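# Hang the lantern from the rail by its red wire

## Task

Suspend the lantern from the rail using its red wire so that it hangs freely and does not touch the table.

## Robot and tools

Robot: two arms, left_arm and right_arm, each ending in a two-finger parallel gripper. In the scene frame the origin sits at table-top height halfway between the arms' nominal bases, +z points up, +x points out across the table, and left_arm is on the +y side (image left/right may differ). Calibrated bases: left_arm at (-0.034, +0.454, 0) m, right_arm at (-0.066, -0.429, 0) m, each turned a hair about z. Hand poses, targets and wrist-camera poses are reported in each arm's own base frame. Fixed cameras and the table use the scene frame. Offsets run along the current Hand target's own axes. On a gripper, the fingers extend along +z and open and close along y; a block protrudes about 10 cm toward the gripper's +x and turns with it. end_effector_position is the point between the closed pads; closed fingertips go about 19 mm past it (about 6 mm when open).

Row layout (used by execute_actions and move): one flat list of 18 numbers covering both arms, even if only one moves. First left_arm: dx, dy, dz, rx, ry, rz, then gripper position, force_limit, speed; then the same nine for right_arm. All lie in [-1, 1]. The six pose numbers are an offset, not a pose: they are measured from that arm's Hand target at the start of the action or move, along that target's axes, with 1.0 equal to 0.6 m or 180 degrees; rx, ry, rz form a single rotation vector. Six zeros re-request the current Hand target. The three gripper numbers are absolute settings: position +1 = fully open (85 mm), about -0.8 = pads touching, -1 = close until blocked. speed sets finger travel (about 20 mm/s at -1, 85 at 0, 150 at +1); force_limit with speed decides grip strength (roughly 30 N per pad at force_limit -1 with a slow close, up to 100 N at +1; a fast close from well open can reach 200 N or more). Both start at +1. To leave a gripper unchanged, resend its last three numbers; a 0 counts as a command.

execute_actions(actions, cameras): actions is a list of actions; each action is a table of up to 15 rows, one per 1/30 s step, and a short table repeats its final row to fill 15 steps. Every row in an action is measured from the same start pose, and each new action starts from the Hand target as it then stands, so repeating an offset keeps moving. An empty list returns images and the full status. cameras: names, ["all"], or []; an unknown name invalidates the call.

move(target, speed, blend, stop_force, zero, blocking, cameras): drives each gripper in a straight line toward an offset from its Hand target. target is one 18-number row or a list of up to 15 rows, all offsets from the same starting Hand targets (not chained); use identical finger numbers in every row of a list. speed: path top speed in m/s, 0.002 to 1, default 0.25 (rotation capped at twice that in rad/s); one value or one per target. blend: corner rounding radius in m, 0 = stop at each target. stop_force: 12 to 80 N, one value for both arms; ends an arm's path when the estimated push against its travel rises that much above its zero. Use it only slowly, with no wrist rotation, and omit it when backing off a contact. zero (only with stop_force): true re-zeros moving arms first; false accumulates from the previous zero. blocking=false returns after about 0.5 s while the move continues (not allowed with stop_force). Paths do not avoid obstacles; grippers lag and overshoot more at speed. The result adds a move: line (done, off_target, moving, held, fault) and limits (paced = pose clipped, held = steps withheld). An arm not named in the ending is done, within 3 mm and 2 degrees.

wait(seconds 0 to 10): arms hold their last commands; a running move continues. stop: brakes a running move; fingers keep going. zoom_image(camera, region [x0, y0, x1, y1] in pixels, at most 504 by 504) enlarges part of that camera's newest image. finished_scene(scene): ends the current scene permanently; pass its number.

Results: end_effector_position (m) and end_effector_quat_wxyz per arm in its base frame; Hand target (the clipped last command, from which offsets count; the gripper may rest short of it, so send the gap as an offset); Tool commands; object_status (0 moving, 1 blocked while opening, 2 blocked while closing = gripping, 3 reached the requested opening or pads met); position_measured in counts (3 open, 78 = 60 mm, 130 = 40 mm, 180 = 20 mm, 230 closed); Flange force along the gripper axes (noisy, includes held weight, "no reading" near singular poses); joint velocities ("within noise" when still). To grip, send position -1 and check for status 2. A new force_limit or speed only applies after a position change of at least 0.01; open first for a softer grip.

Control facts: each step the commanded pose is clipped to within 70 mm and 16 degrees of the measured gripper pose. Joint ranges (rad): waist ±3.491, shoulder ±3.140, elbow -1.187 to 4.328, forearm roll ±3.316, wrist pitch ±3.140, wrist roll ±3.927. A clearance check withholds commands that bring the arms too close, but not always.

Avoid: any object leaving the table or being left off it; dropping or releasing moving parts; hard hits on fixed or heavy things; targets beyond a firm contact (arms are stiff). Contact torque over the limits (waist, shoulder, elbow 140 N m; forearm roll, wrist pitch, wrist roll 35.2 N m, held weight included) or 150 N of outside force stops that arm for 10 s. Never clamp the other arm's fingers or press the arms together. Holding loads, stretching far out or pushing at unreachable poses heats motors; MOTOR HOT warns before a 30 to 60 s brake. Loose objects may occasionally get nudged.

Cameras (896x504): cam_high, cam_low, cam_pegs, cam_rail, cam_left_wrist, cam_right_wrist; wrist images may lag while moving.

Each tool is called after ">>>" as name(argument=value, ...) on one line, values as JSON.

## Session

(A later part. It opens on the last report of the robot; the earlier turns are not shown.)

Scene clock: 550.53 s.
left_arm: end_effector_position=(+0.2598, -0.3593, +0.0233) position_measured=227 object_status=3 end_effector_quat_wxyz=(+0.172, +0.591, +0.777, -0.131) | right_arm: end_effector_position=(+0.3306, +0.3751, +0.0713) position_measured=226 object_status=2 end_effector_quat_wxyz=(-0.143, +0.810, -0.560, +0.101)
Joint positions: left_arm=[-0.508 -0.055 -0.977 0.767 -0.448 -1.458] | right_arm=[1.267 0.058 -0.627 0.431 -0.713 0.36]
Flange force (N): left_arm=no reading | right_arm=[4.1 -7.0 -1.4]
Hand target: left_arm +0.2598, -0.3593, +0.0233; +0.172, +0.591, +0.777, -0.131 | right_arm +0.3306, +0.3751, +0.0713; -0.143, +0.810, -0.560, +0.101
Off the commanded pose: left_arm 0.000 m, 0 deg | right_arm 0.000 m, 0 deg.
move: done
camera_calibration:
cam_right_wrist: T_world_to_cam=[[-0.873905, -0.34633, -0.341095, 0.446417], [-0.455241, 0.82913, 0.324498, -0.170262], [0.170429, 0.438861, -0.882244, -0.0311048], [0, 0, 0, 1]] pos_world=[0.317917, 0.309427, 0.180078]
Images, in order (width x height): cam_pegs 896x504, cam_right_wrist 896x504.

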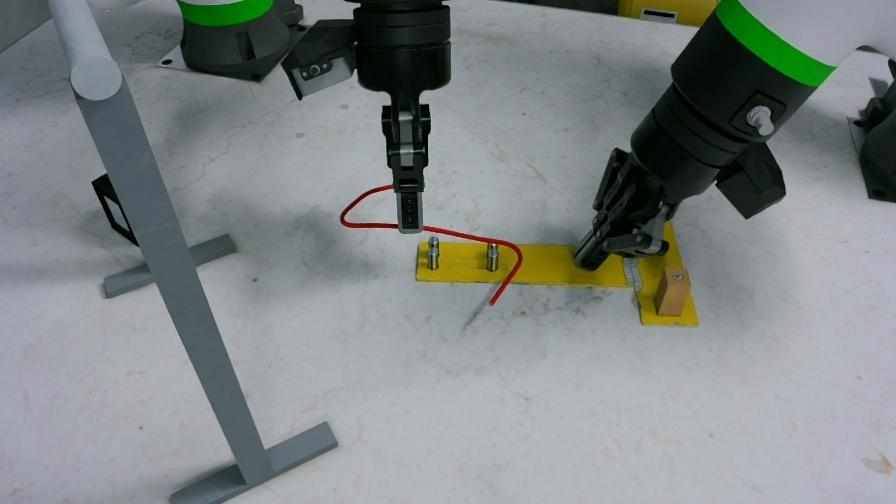

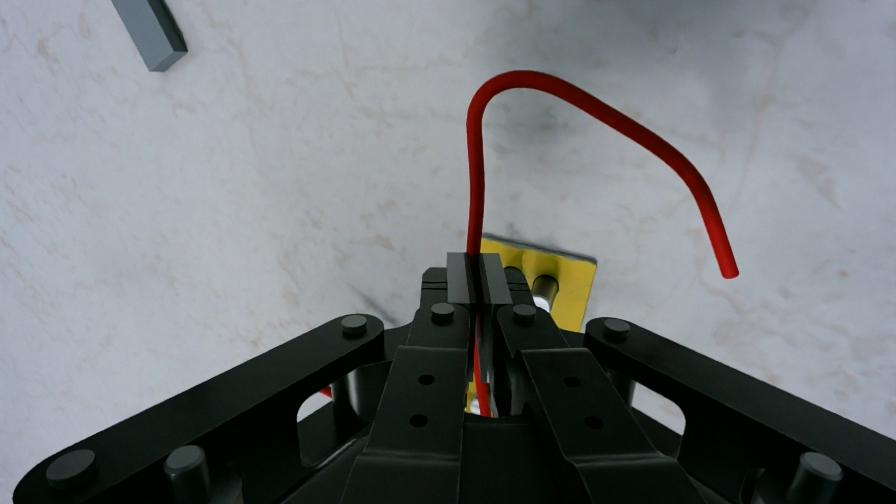

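>>> move(target=[[-0.0563,0,-0.1208,0,0,0,0.788,-0.5,0,0,-0.05,-0.14,0,0,0,-1,0,-1],[-0.1668,-0.0738,-0.2562,-0.1937,-0.3465,-0.1234,0.788,-0.5,0,0,-0.0969,-0.2663,0,0,0,-1,0,-1]], speed=0.2, blend=0.02, cameras=["cam_pegs","cam_left_wrist","cam_high","cam_rail","cam_low"])

Scene clock: 585.63 s.
left_arm: end_effector_position=(+0.2251, -0.3959, +0.2056) position_measured=30 object_status=3 end_effector_quat_wxyz=(+0.606, +0.292, +0.691, -0.266) | right_arm: end_effector_position=(+0.3300, +0.3754, +0.2413) position_measured=226 object_status=2 end_effector_quat_wxyz=(-0.143, +0.810, -0.560, +0.101)
Joint positions: left_arm=[-0.673 -0.483 -1.189 -0.251 0.593 0.205] | right_arm=[1.284 -0.095 -0.322 0.308 -1.145 0.547]
Flange force (N): left_arm=no reading | right_arm=[3.8 -6.8 -1.3]
Hand target: left_arm +0.2241, -0.3960, +0.2049; +0.674, +0.214, +0.674, -0.214 | right_arm +0.3300, +0.3754, +0.2413; -0.143, +0.810, -0.560, +0.101
Off the commanded pose: left_arm 0.001 m, 13 deg | right_arm 0.000 m, 0 deg.
joint sent to its limit (left arm) — joint 3 (elbow), lower limit, where the elbow is as bent as it goes. The joint targets are off in orientation, not in position.
move: off_target (left_arm)
camera_calibration:
cam_left_wrist: T_world_to_cam=[[0.714254, 0.699412, -0.0257657, 0.127324], [-0.123071, 0.161752, 0.979127, -0.0872618], [0.688981, -0.696174, 0.201609, -0.340208], [0, 0, 0, 1]] pos_world=[0.132716, -0.311781, 0.15731]
Images, in order (width x height): cam_high 896x504, cam_low 896x504, cam_pegs 896x504, cam_rail 896x504, cam_left_wrist 896x504.

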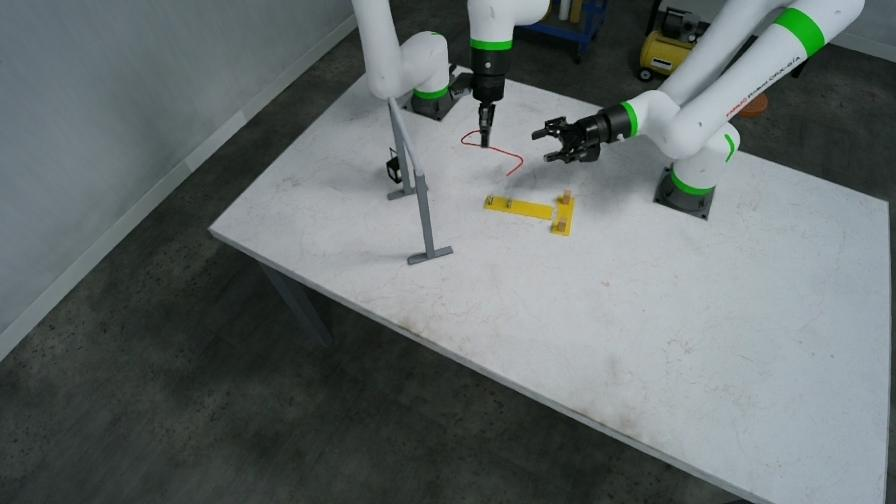

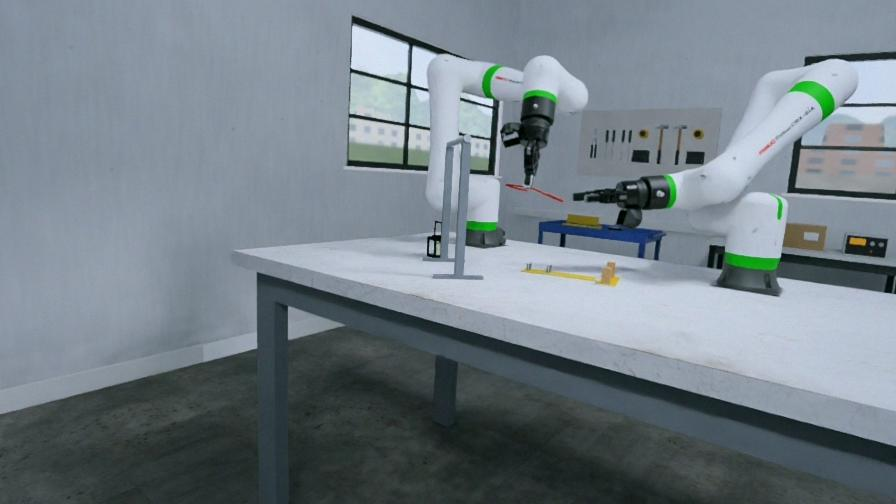

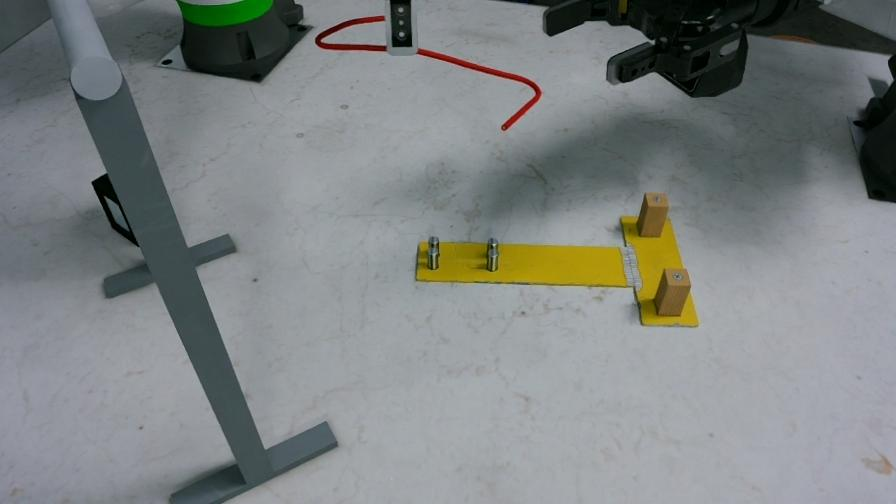

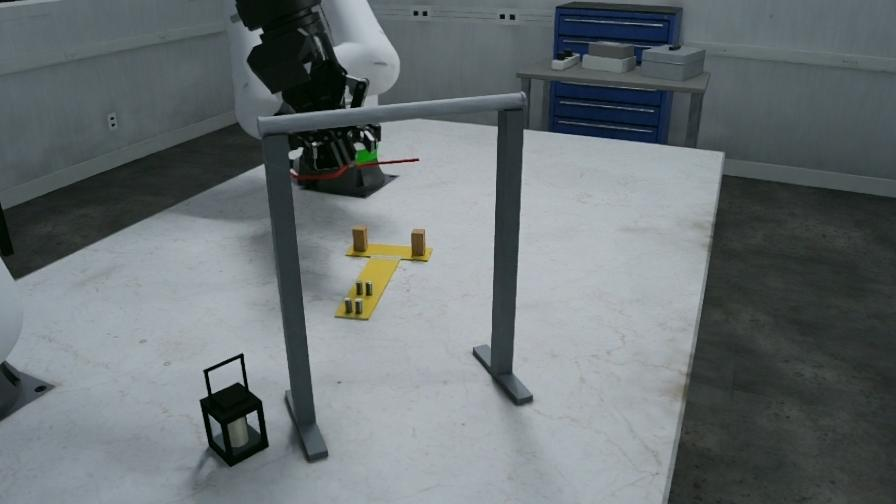

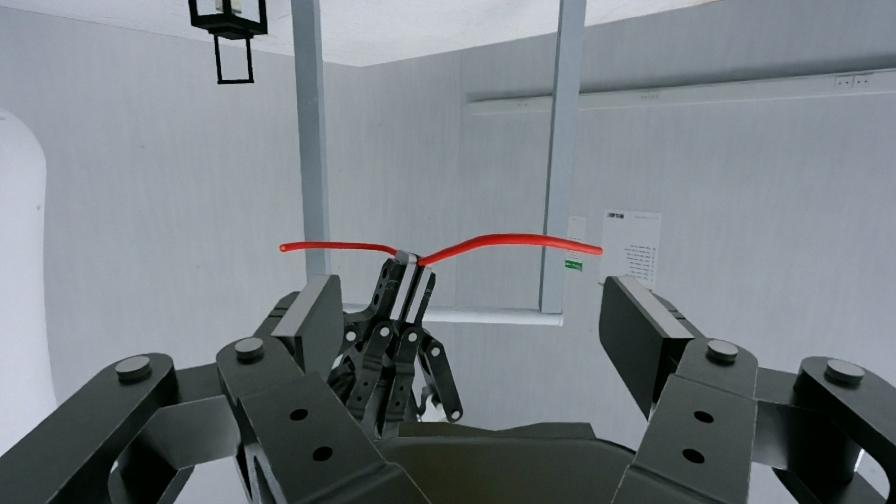

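>>> move(target=[[-0.0468,0.055,0.0722,0,0,0,1,-0.5,0,0.0235,-0.0587,0.0213,0,-0.133,0,-1,0,-1]], speed=0.15, cameras=["cam_pegs","cam_left_wrist","cam_high","cam_rail"])

Scene clock: 607.60 s.
left_arm: end_effector_position=(+0.2802, -0.3952, +0.2335) position_measured=3 object_status=3 end_effector_quat_wxyz=(+0.660, +0.234, +0.676, -0.229) | right_arm: end_effector_position=(+0.3700, +0.3754, +0.2415) position_measured=226 object_status=2 end_effector_quat_wxyz=(-0.256, +0.813, -0.518, -0.069)
Joint positions: left_arm=[-0.714 -0.256 -1.189 0.06 0.91 -0.035] | right_arm=[0.935 -0.128 -0.257 -0.209 -0.94 1.152]
Flange force (N): left_arm=no reading | right_arm=[6.4 -6.2 -3.8]
Hand target: left_arm +0.2786, -0.3941, +0.2330; +0.674, +0.214, +0.674, -0.214 | right_arm +0.3700, +0.3754, +0.2415; -0.256, +0.813, -0.518, -0.069
Off the commanded pose: left_arm 0.002 m, 3 deg | right_arm 0.000 m, 0 deg.
joint sent to its limit (left arm) — joint 3 (elbow), lower limit, where the elbow is as bent as it goes. The joint targets are off in orientation, not in position.
move: off_target (left_arm)
camera_calibration:
cam_left_wrist: T_world_to_cam=[[0.606942, 0.794594, -0.0155314, 0.153451], [-0.229892, 0.194241, 0.953635, -0.0593], [0.76077, -0.575231, 0.300564, -0.37872], [0, 0, 0, 1]] pos_world=[0.181351, -0.328264, 0.172764]
Images, in order (width x height): cam_high 896x504, cam_pegs 896x504, cam_rail 896x504, cam_left_wrist 896x504.

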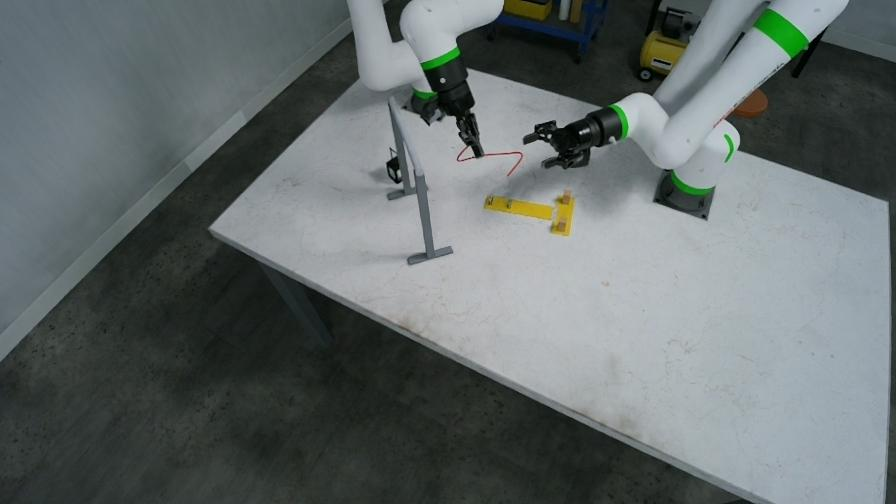

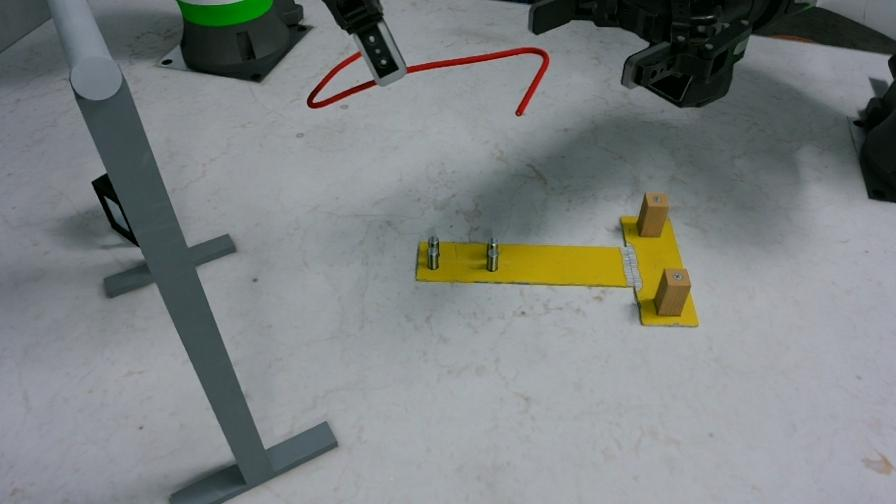

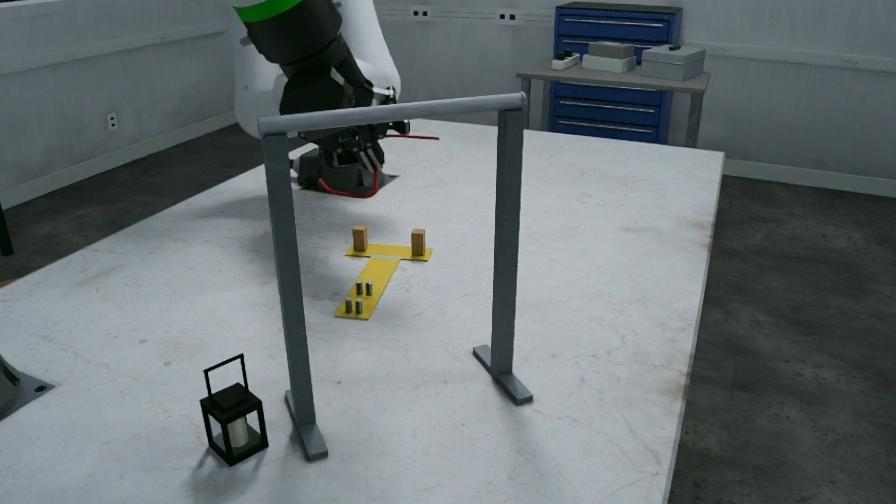

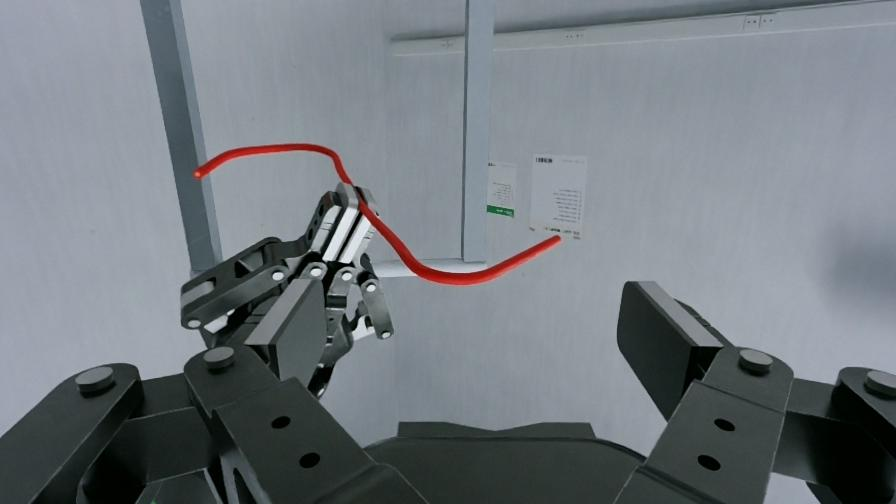

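>>> move(target=[[0.0043,0,0.1228,-0.0359,0.036,0.0439,1,-0.5,0,0,0,0,0,0,0,-1,0,-1]], speed=0.06, cameras=["cam_pegs","cam_left_wrist","cam_low"])

>>> zoom_image(camera="cam_pegs", region=[280, 0, 680, 180])

Scene clock: 637.43 s.
left_arm: end_effector_position=(+0.3387, -0.4366, +0.2304) position_measured=3 object_status=3 end_effector_quat_wxyz=(+0.659, +0.233, +0.706, -0.117) | right_arm: end_effector_position=(+0.3700, +0.3754, +0.2415) position_measured=226 object_status=2 end_effector_quat_wxyz=(-0.256, +0.813, -0.518, -0.069)
Joint positions: left_arm=[-0.972 -0.016 -1.046 0.577 0.995 -0.431] | right_arm=[0.935 -0.128 -0.257 -0.209 -0.94 1.152]
Flange force (N): left_arm=[0.4 1.4 -2.0] | right_arm=[9.1 -8.8 -4.0]
Hand target: left_arm +0.3387, -0.4366, +0.2304; +0.659, +0.233, +0.706, -0.117 | right_arm +0.3700, +0.3754, +0.2415; -0.256, +0.813, -0.518, -0.069
Off the commanded pose: left_arm 0.000 m, 0 deg | right_arm 0.000 m, 0 deg.
move: done
camera_calibration:
cam_left_wrist: T_world_to_cam=[[0.469995, 0.87309, 0.129689, 0.197988], [-0.25678, -0.0053299, 0.966455, -0.11582], [0.844493, -0.487531, 0.221687, -0.418082], [0, 0, 0, 1]] pos_world=[0.230273, -0.377306, 0.178941]
Images, in order (width x height): cam_low 896x504, cam_pegs 896x504, cam_left_wrist 896x504.

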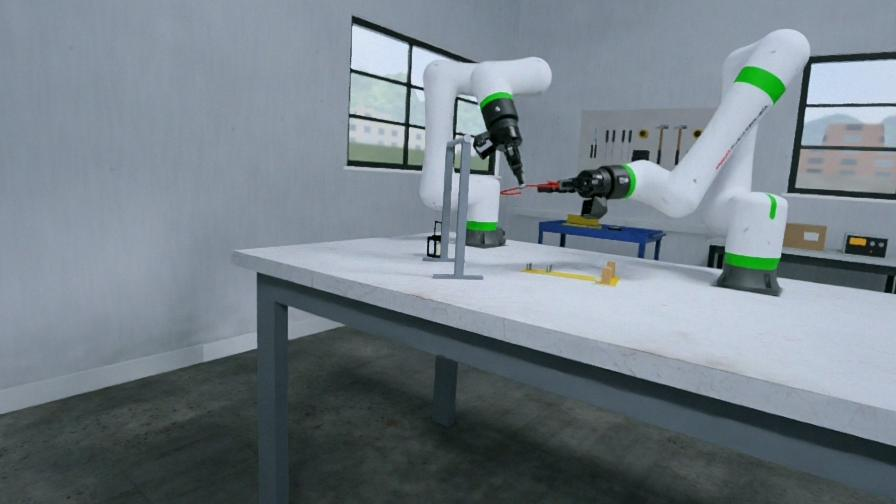

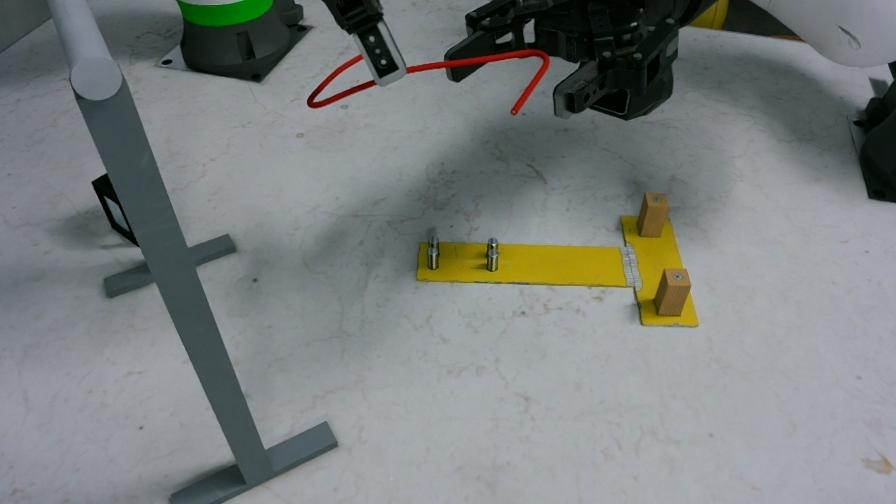

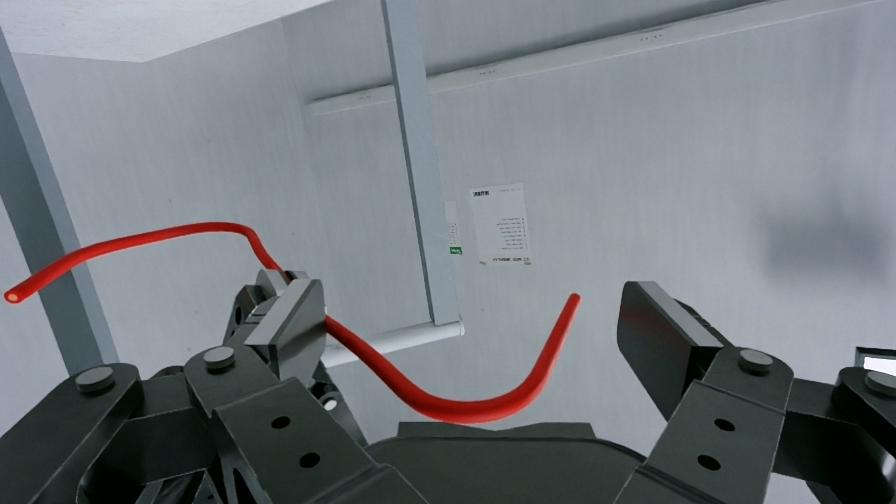

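Scaled by 1.260.

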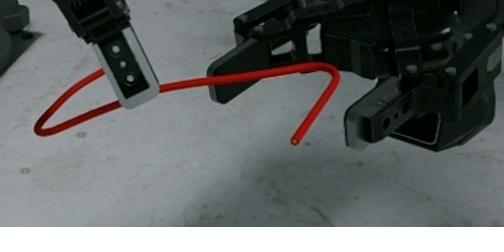

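>>> move(target=[[0,-0.0475,0,0,0,0,-0.207,-0.5,-1,0,0,0,0,0,0,-1,0,-1]], speed=0.01, cameras=["cam_pegs","cam_left_wrist","cam_right_wrist"])

>>> zoom_image(camera="cam_pegs", region=[280, 0, 680, 180])

Scene clock: 648.37 s.
left_arm: end_effector_position=(+0.3250, -0.4612, +0.2264) position_measured=156 object_status=0 end_effector_quat_wxyz=(+0.659, +0.233, +0.706, -0.117) | right_arm: end_effector_position=(+0.3700, +0.3754, +0.2415) position_measured=226 object_status=2 end_effector_quat_wxyz=(-0.256, +0.813, -0.518, -0.069)
Joint positions: left_arm=[-1.088 0.05 -1.014 0.693 1.057 -0.462] | right_arm=[0.935 -0.128 -0.257 -0.209 -0.94 1.152]
Flange force (N): left_arm=[6.0 6.0 -34.8] | right_arm=[37.4 -27.2 -9.6]
Hand target: left_arm +0.3250, -0.4612, +0.2264; +0.659, +0.233, +0.706, -0.117 | right_arm +0.3700, +0.3754, +0.2415; -0.256, +0.813, -0.518, -0.069
Off the commanded pose: left_arm 0.000 m, 0 deg | right_arm 0.000 m, 0 deg.
move: done
camera_calibration:
cam_left_wrist: T_world_to_cam=[[0.469995, 0.87309, 0.129689, 0.226484], [-0.25678, -0.0053299, 0.966455, -0.115533], [0.844493, -0.487531, 0.221687, -0.417512], [0, 0, 0, 1]] pos_world=[0.216473, -0.401906, 0.174841]
cam_right_wrist: T_world_to_cam=[[-0.87172, -0.345734, -0.347235, 0.539456], [-0.489366, 0.578113, 0.652921, -0.180205], [-0.0249961, 0.739089, -0.673144, 0.0213645], [0, 0, 0, 1]] pos_world=[0.382602, 0.274897, 0.319359]
Images, in order (width x height): cam_pegs 896x504, cam_left_wrist 896x504, cam_right_wrist 896x504.

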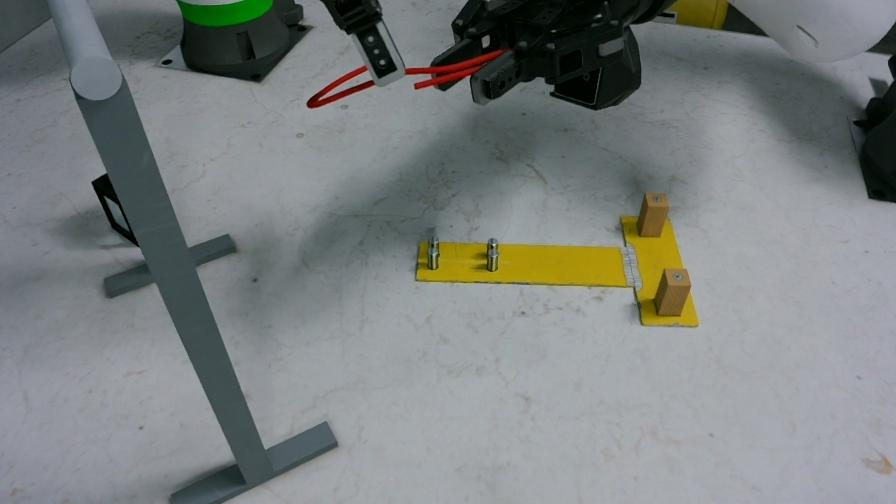

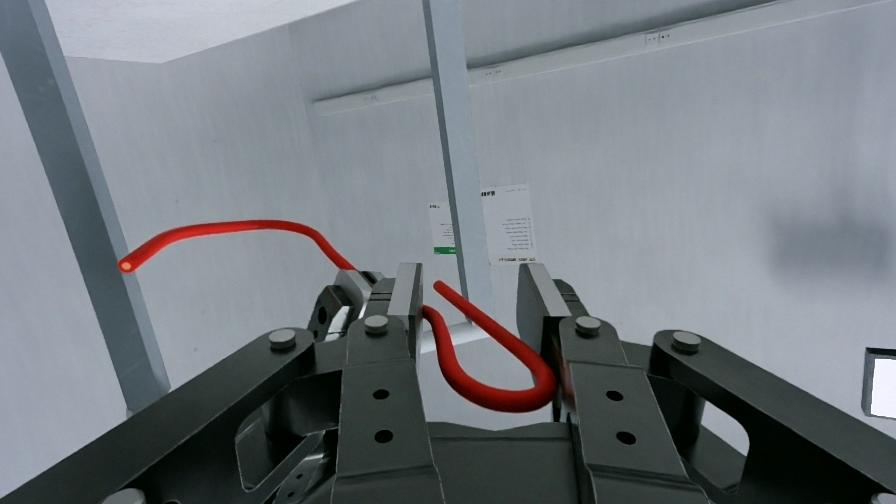

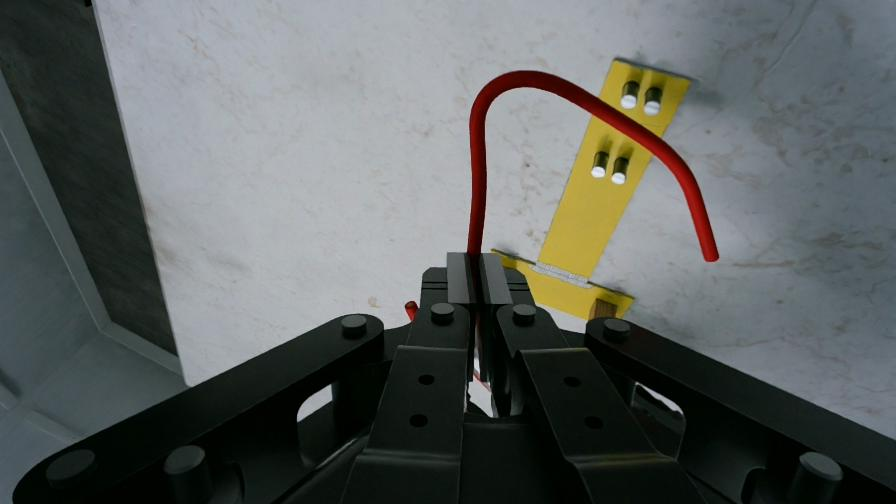

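Scaled by 1.260.

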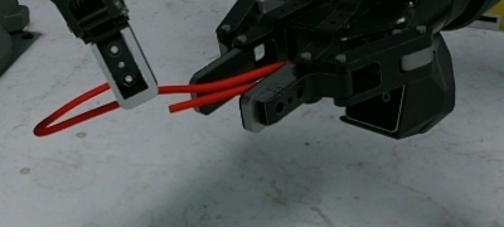

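>>> move(target=[[0,0.0475,0,0,0,0,1,-0.5,-1,0,0,0,0,0,0,-1,0,-1]], speed=0.01, cameras=["cam_pegs","cam_left_wrist","cam_right_wrist"])

>>> zoom_image(camera="cam_pegs", region=[280, 0, 680, 180])

Scene clock: 657.40 s.
left_arm: end_effector_position=(+0.3387, -0.4366, +0.2304) position_measured=3 object_status=0 end_effector_quat_wxyz=(+0.659, +0.233, +0.706, -0.117) | right_arm: end_effector_position=(+0.3700, +0.3754, +0.2415) position_measured=226 object_status=2 end_effector_quat_wxyz=(-0.256, +0.813, -0.518, -0.069)
Joint positions: left_arm=[-0.972 -0.016 -1.046 0.577 0.995 -0.431] | right_arm=[0.935 -0.128 -0.257 -0.209 -0.94 1.152]
Flange force (N): left_arm=[1.0 -1.6 4.6] | right_arm=[2.4 -6.4 -2.6]
Hand target: left_arm +0.3387, -0.4366, +0.2304; +0.659, +0.233, +0.706, -0.117 | right_arm +0.3700, +0.3754, +0.2415; -0.256, +0.813, -0.518, -0.069
Off the commanded pose: left_arm 0.000 m, 0 deg | right_arm 0.000 m, 0 deg.
move: done
camera_calibration:
cam_left_wrist: T_world_to_cam=[[0.469995, 0.87309, 0.129689, 0.197988], [-0.25678, -0.0053299, 0.966455, -0.11582], [0.844493, -0.487531, 0.221687, -0.418082], [0, 0, 0, 1]] pos_world=[0.230273, -0.377306, 0.178941]
cam_right_wrist: T_world_to_cam=[[-0.871694, -0.345764, -0.347269, 0.539465], [-0.489412, 0.578095, 0.652903, -0.180177], [-0.024996, 0.739089, -0.673144, 0.0213644], [0, 0, 0, 1]] pos_world=[0.382602, 0.274897, 0.319359]
Images, in order (width x height): cam_pegs 896x504, cam_left_wrist 896x504, cam_right_wrist 896x504.

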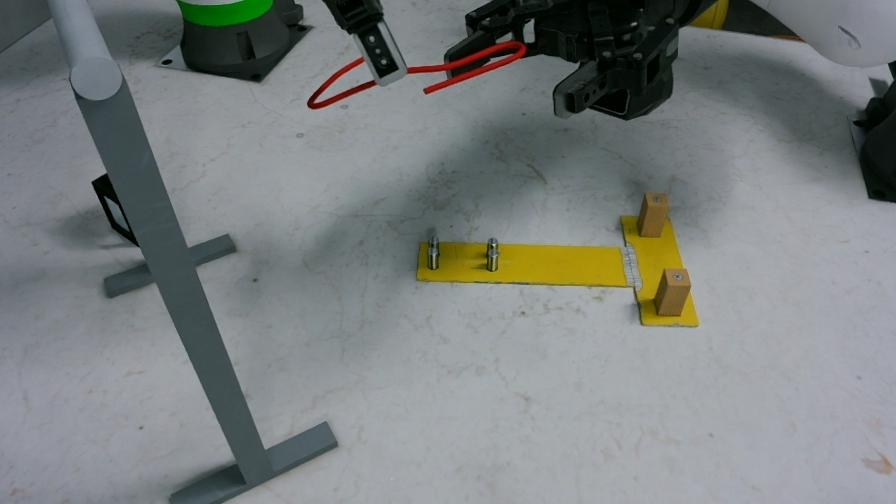

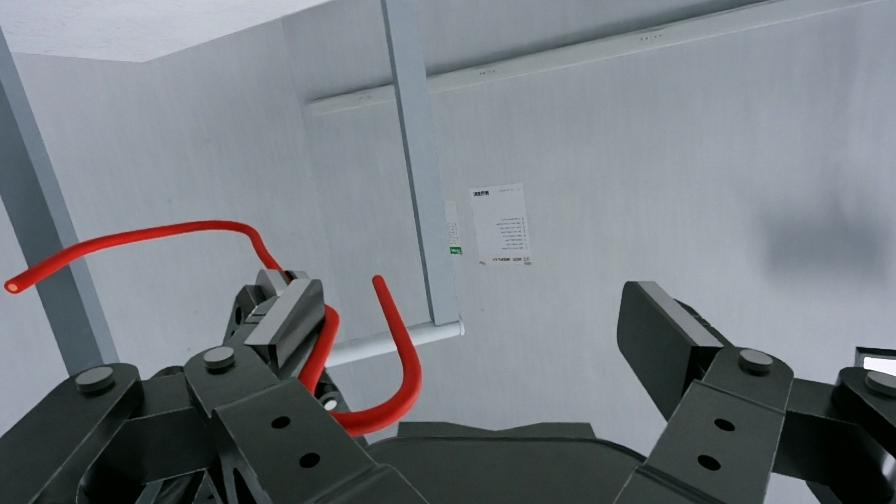

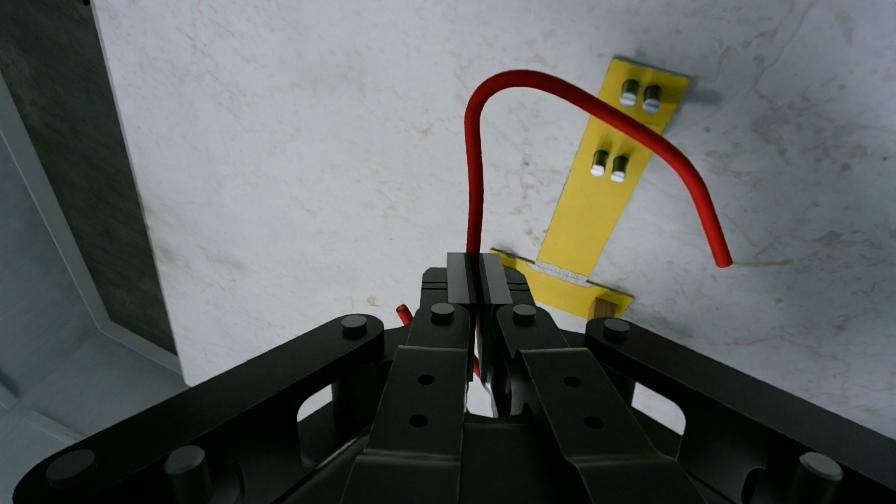

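Scaled by 1.260.

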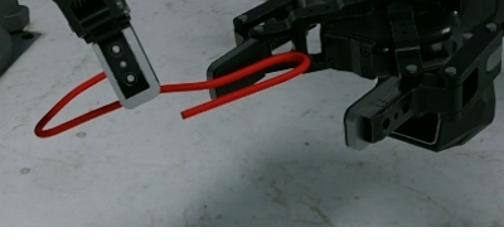

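>>> move(target=[[0,0,-0.13,0,0,0,1,-0.5,-1,0,0,0,0,0,0,-1,0,-1],[-0.1167,-0.013,-0.1,0.0449,0.2279,0.0152,1,-0.5,-1,0,0,0,0,0,0,-1,0,-1],[-0.1167,-0.013,-0.025,0.0898,0.4558,0.0305,1,-0.5,-1,0,0,0,0,0,0,-1,0,-1]], speed=0.25, blend=0.03, cameras=["cam_pegs","cam_left_wrist","cam_right_wrist"])

Scene clock: 716.87 s.
left_arm: end_effector_position=(+0.3234, -0.4486, +0.2998) position_measured=3 object_status=3 end_effector_quat_wxyz=(+0.004, +0.366, +0.931, +0.004) | right_arm: end_effector_position=(+0.3700, +0.3754, +0.2415) position_measured=226 object_status=2 end_effector_quat_wxyz=(-0.256, +0.813, -0.518, -0.069)
Joint positions: left_arm=[-1.19 0.266 0.336 3.13 1.64 -2.701] | right_arm=[0.935 -0.128 -0.257 -0.209 -0.94 1.152]
Flange force (N): left_arm=[-0.6 1.5 0.1] | right_arm=[6.2 -5.5 -4.1]
Hand target: left_arm +0.3234, -0.4486, +0.2998; +0.004, +0.366, +0.931, +0.004 | right_arm +0.3700, +0.3754, +0.2415; -0.256, +0.813, -0.518, -0.069
Off the commanded pose: left_arm 0.000 m, 0 deg | right_arm 0.000 m, 0 deg.
move: done
camera_calibration:
cam_left_wrist: T_world_to_cam=[[0.669341, 0.742562, 0.0241913, 0.115231], [0.696317, -0.638345, 0.328114, -0.587719], [0.259087, -0.202775, -0.944328, 0.24037], [0, 0, 0, 1]] pos_world=[0.269833, -0.411993, 0.41704]
cam_right_wrist: T_world_to_cam=[[-0.871694, -0.345764, -0.347269, 0.539465], [-0.489412, 0.578095, 0.652903, -0.180177], [-0.024996, 0.739089, -0.673144, 0.0213644], [0, 0, 0, 1]] pos_world=[0.382602, 0.274897, 0.319359]
Images, in order (width x height): cam_pegs 896x504, cam_left_wrist 896x504, cam_right_wrist 896x504.

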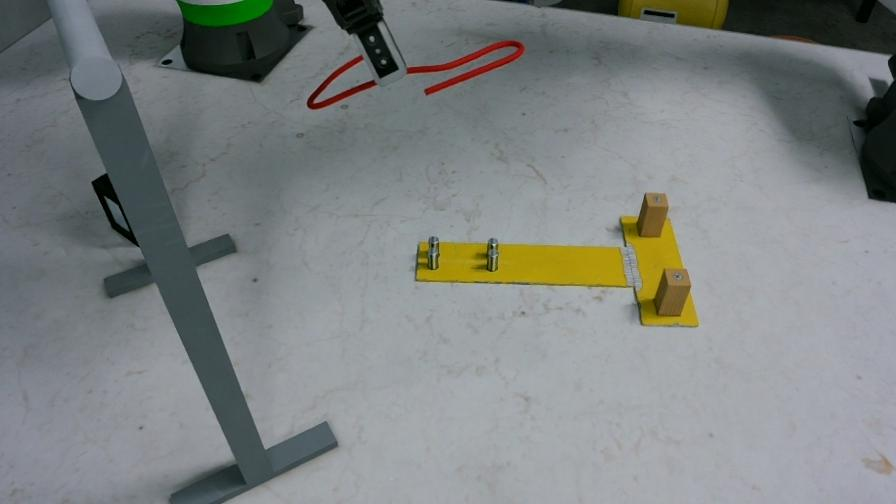

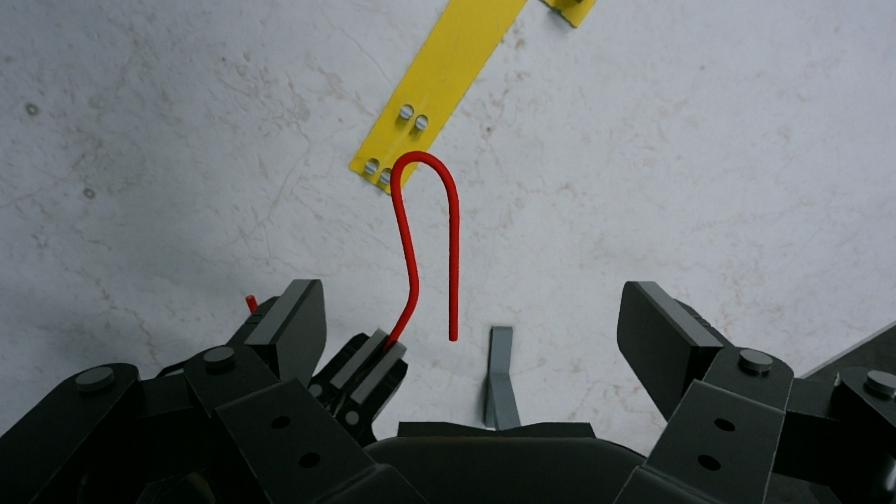

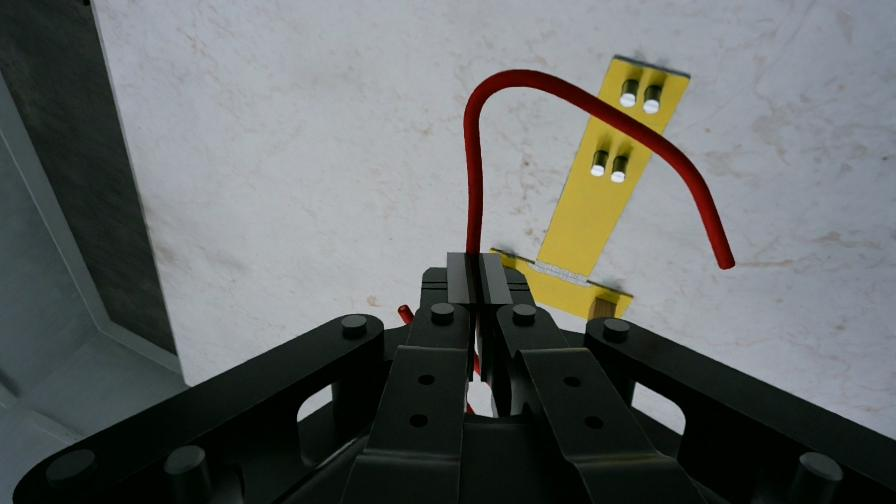

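>>> move(target=[[0,-0.0058,0.05,0,0,0,-0.61,-0.5,0,0,0,0,0,0,0,-1,0,-1]], speed=0.1, cameras=["cam_left_wrist"])

Scene clock: 724.73 s.
left_arm: end_effector_position=(+0.3234, -0.4486, +0.2985) position_measured=206 object_status=0 end_effector_quat_wxyz=(+0.004, +0.366, +0.931, +0.004) | right_arm: end_effector_position=(+0.3700, +0.3754, +0.2415) position_measured=226 object_status=2 end_effector_quat_wxyz=(-0.256, +0.813, -0.518, -0.069)
Joint positions: left_arm=[-1.19 0.266 0.333 3.13 1.638 -2.701] | right_arm=[0.935 -0.128 -0.257 -0.209 -0.94 1.152]
Flange force (N): left_arm=[-2.4 0.7 0.0] | right_arm=[6.3 -5.5 -3.8]
Hand target: left_arm +0.3234, -0.4486, +0.2985; +0.004, +0.366, +0.931, +0.004 (not the last commanded pose) | right_arm +0.3700, +0.3754, +0.2415; -0.256, +0.813, -0.518, -0.069
Off the commanded pose: left_arm 0.029 m, 0 deg | right_arm 0.000 m, 0 deg.
move: held (left_arm; a check stopped the path); limits=held
pose unreachable (left arm): on one or more control steps of this call, first in action 0 (counted from 0), this arm could not follow its commanded pose, so it was not sent that pose on those steps. It may still have moved: this result reports where it is.
cause: moving toward the commanded pose would bring a part of the arm too close to another arm (a part of this arm just beyond joint 4 (forearm roll) and a part of the right arm just beyond its joint 4 (forearm roll), 8 mm apart when this arm was first held).
camera_calibration:
cam_left_wrist: T_world_to_cam=[[0.669444, 0.742467, 0.0242561, 0.115169], [0.696291, -0.638519, 0.327829, -0.58724], [0.25889, -0.202574, -0.944426, 0.23932], [0, 0, 0, 1]] pos_world=[0.269833, -0.411993, 0.41574]
Images, in order (width x height): cam_left_wrist 896x504.

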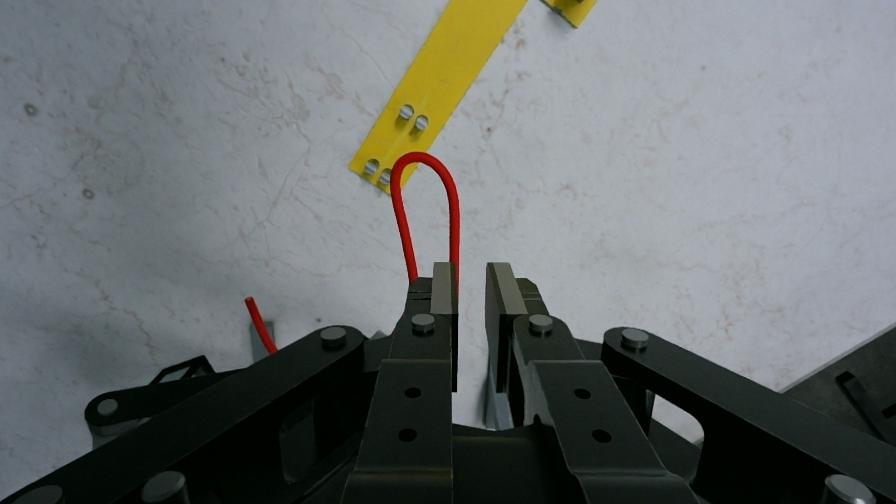

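>>> move(target=[[0.1552,0.0115,-0.1025,0,0,0,1,-0.5,0,0,0,0,0,0,0,-1,0,-1],[0.0995,0.0627,0.0727,0,-0.6,0,1,-0.5,0,-0.0503,-0.046,-0.1145,0,0,0,-1,0,-1]], speed=0.25, blend=0.02, cameras=["cam_pegs","cam_left_wrist","cam_low"])

Scene clock: 805.83 s.
left_arm: end_effector_position=(+0.3057, -0.3802, +0.2550) position_measured=3 object_status=3 end_effector_quat_wxyz=(+0.755, +0.218, +0.544, -0.294) | right_arm: end_effector_position=(+0.3701, +0.3753, +0.3215) position_measured=226 object_status=2 end_effector_quat_wxyz=(-0.256, +0.813, -0.518, -0.069)
Joint positions: left_arm=[-0.432 0.229 -1.107 -0.305 1.666 0.063] | right_arm=[0.937 -0.148 -0.094 -0.186 -1.119 1.108]
Flange force (N): left_arm=no reading | right_arm=[5.8 -5.5 -4.0]
Hand target: left_arm +0.3057, -0.3802, +0.2550; +0.755, +0.218, +0.544, -0.294 | right_arm +0.3701, +0.3753, +0.3214; -0.256, +0.813, -0.518, -0.069
Off the commanded pose: left_arm 0.000 m, 0 deg | right_arm 0.000 m, 0 deg.
move: done; limits=paced
camera_calibration:
cam_left_wrist: T_world_to_cam=[[0.674214, 0.738486, -0.00861116, 0.0827314], [-0.441142, 0.412045, 0.797253, 0.110464], [0.592309, -0.53372, 0.603584, -0.405995], [0, 0, 0, 1]] pos_world=[0.233426, -0.3233, 0.157697]
Images, in order (width x height): cam_low 896x504, cam_pegs 896x504, cam_left_wrist 896x504.

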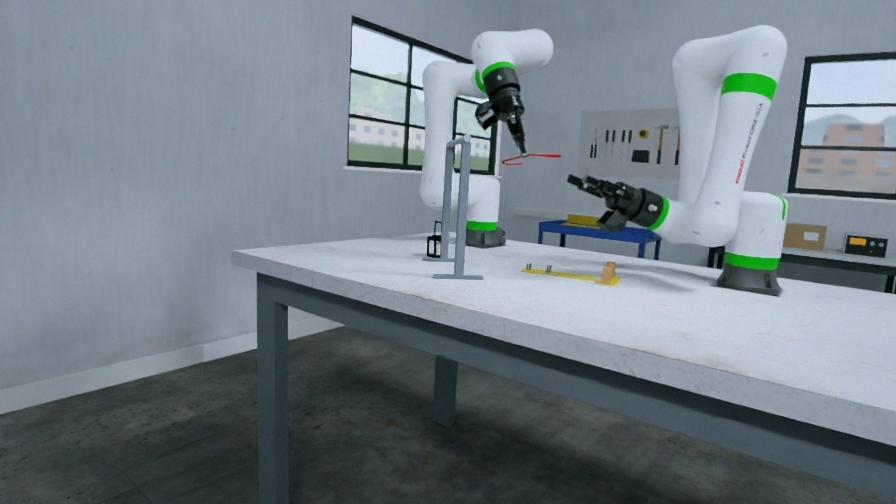

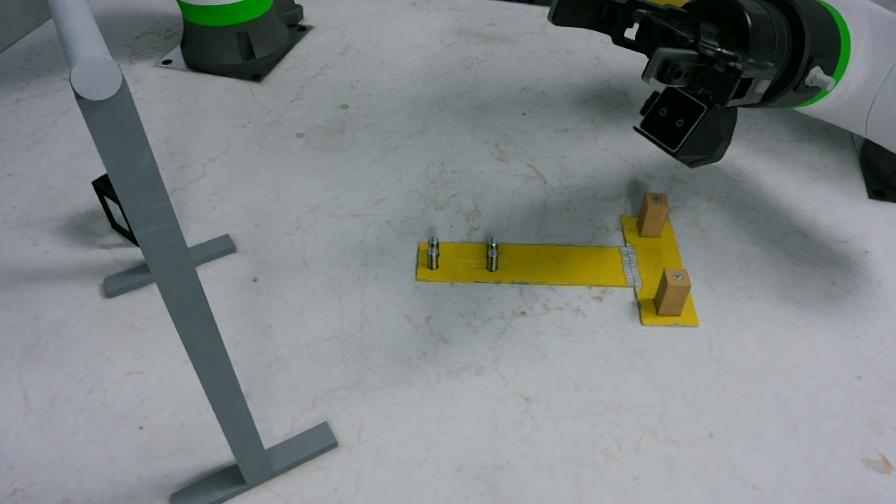

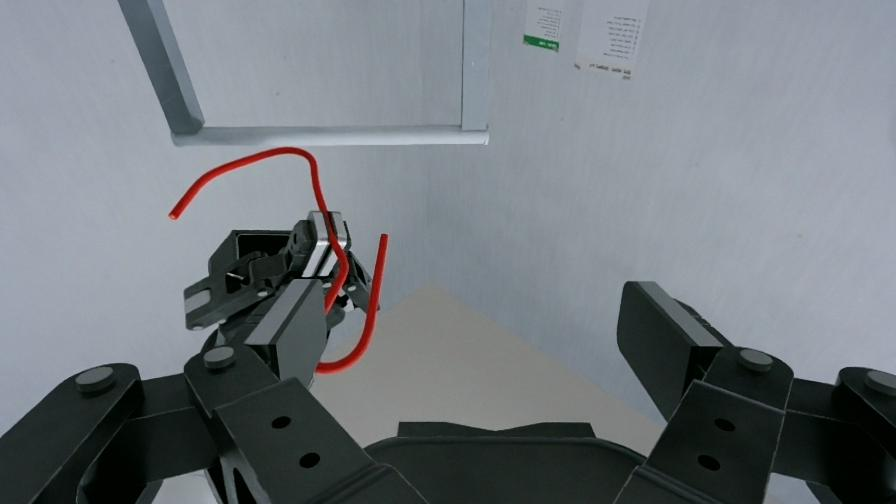

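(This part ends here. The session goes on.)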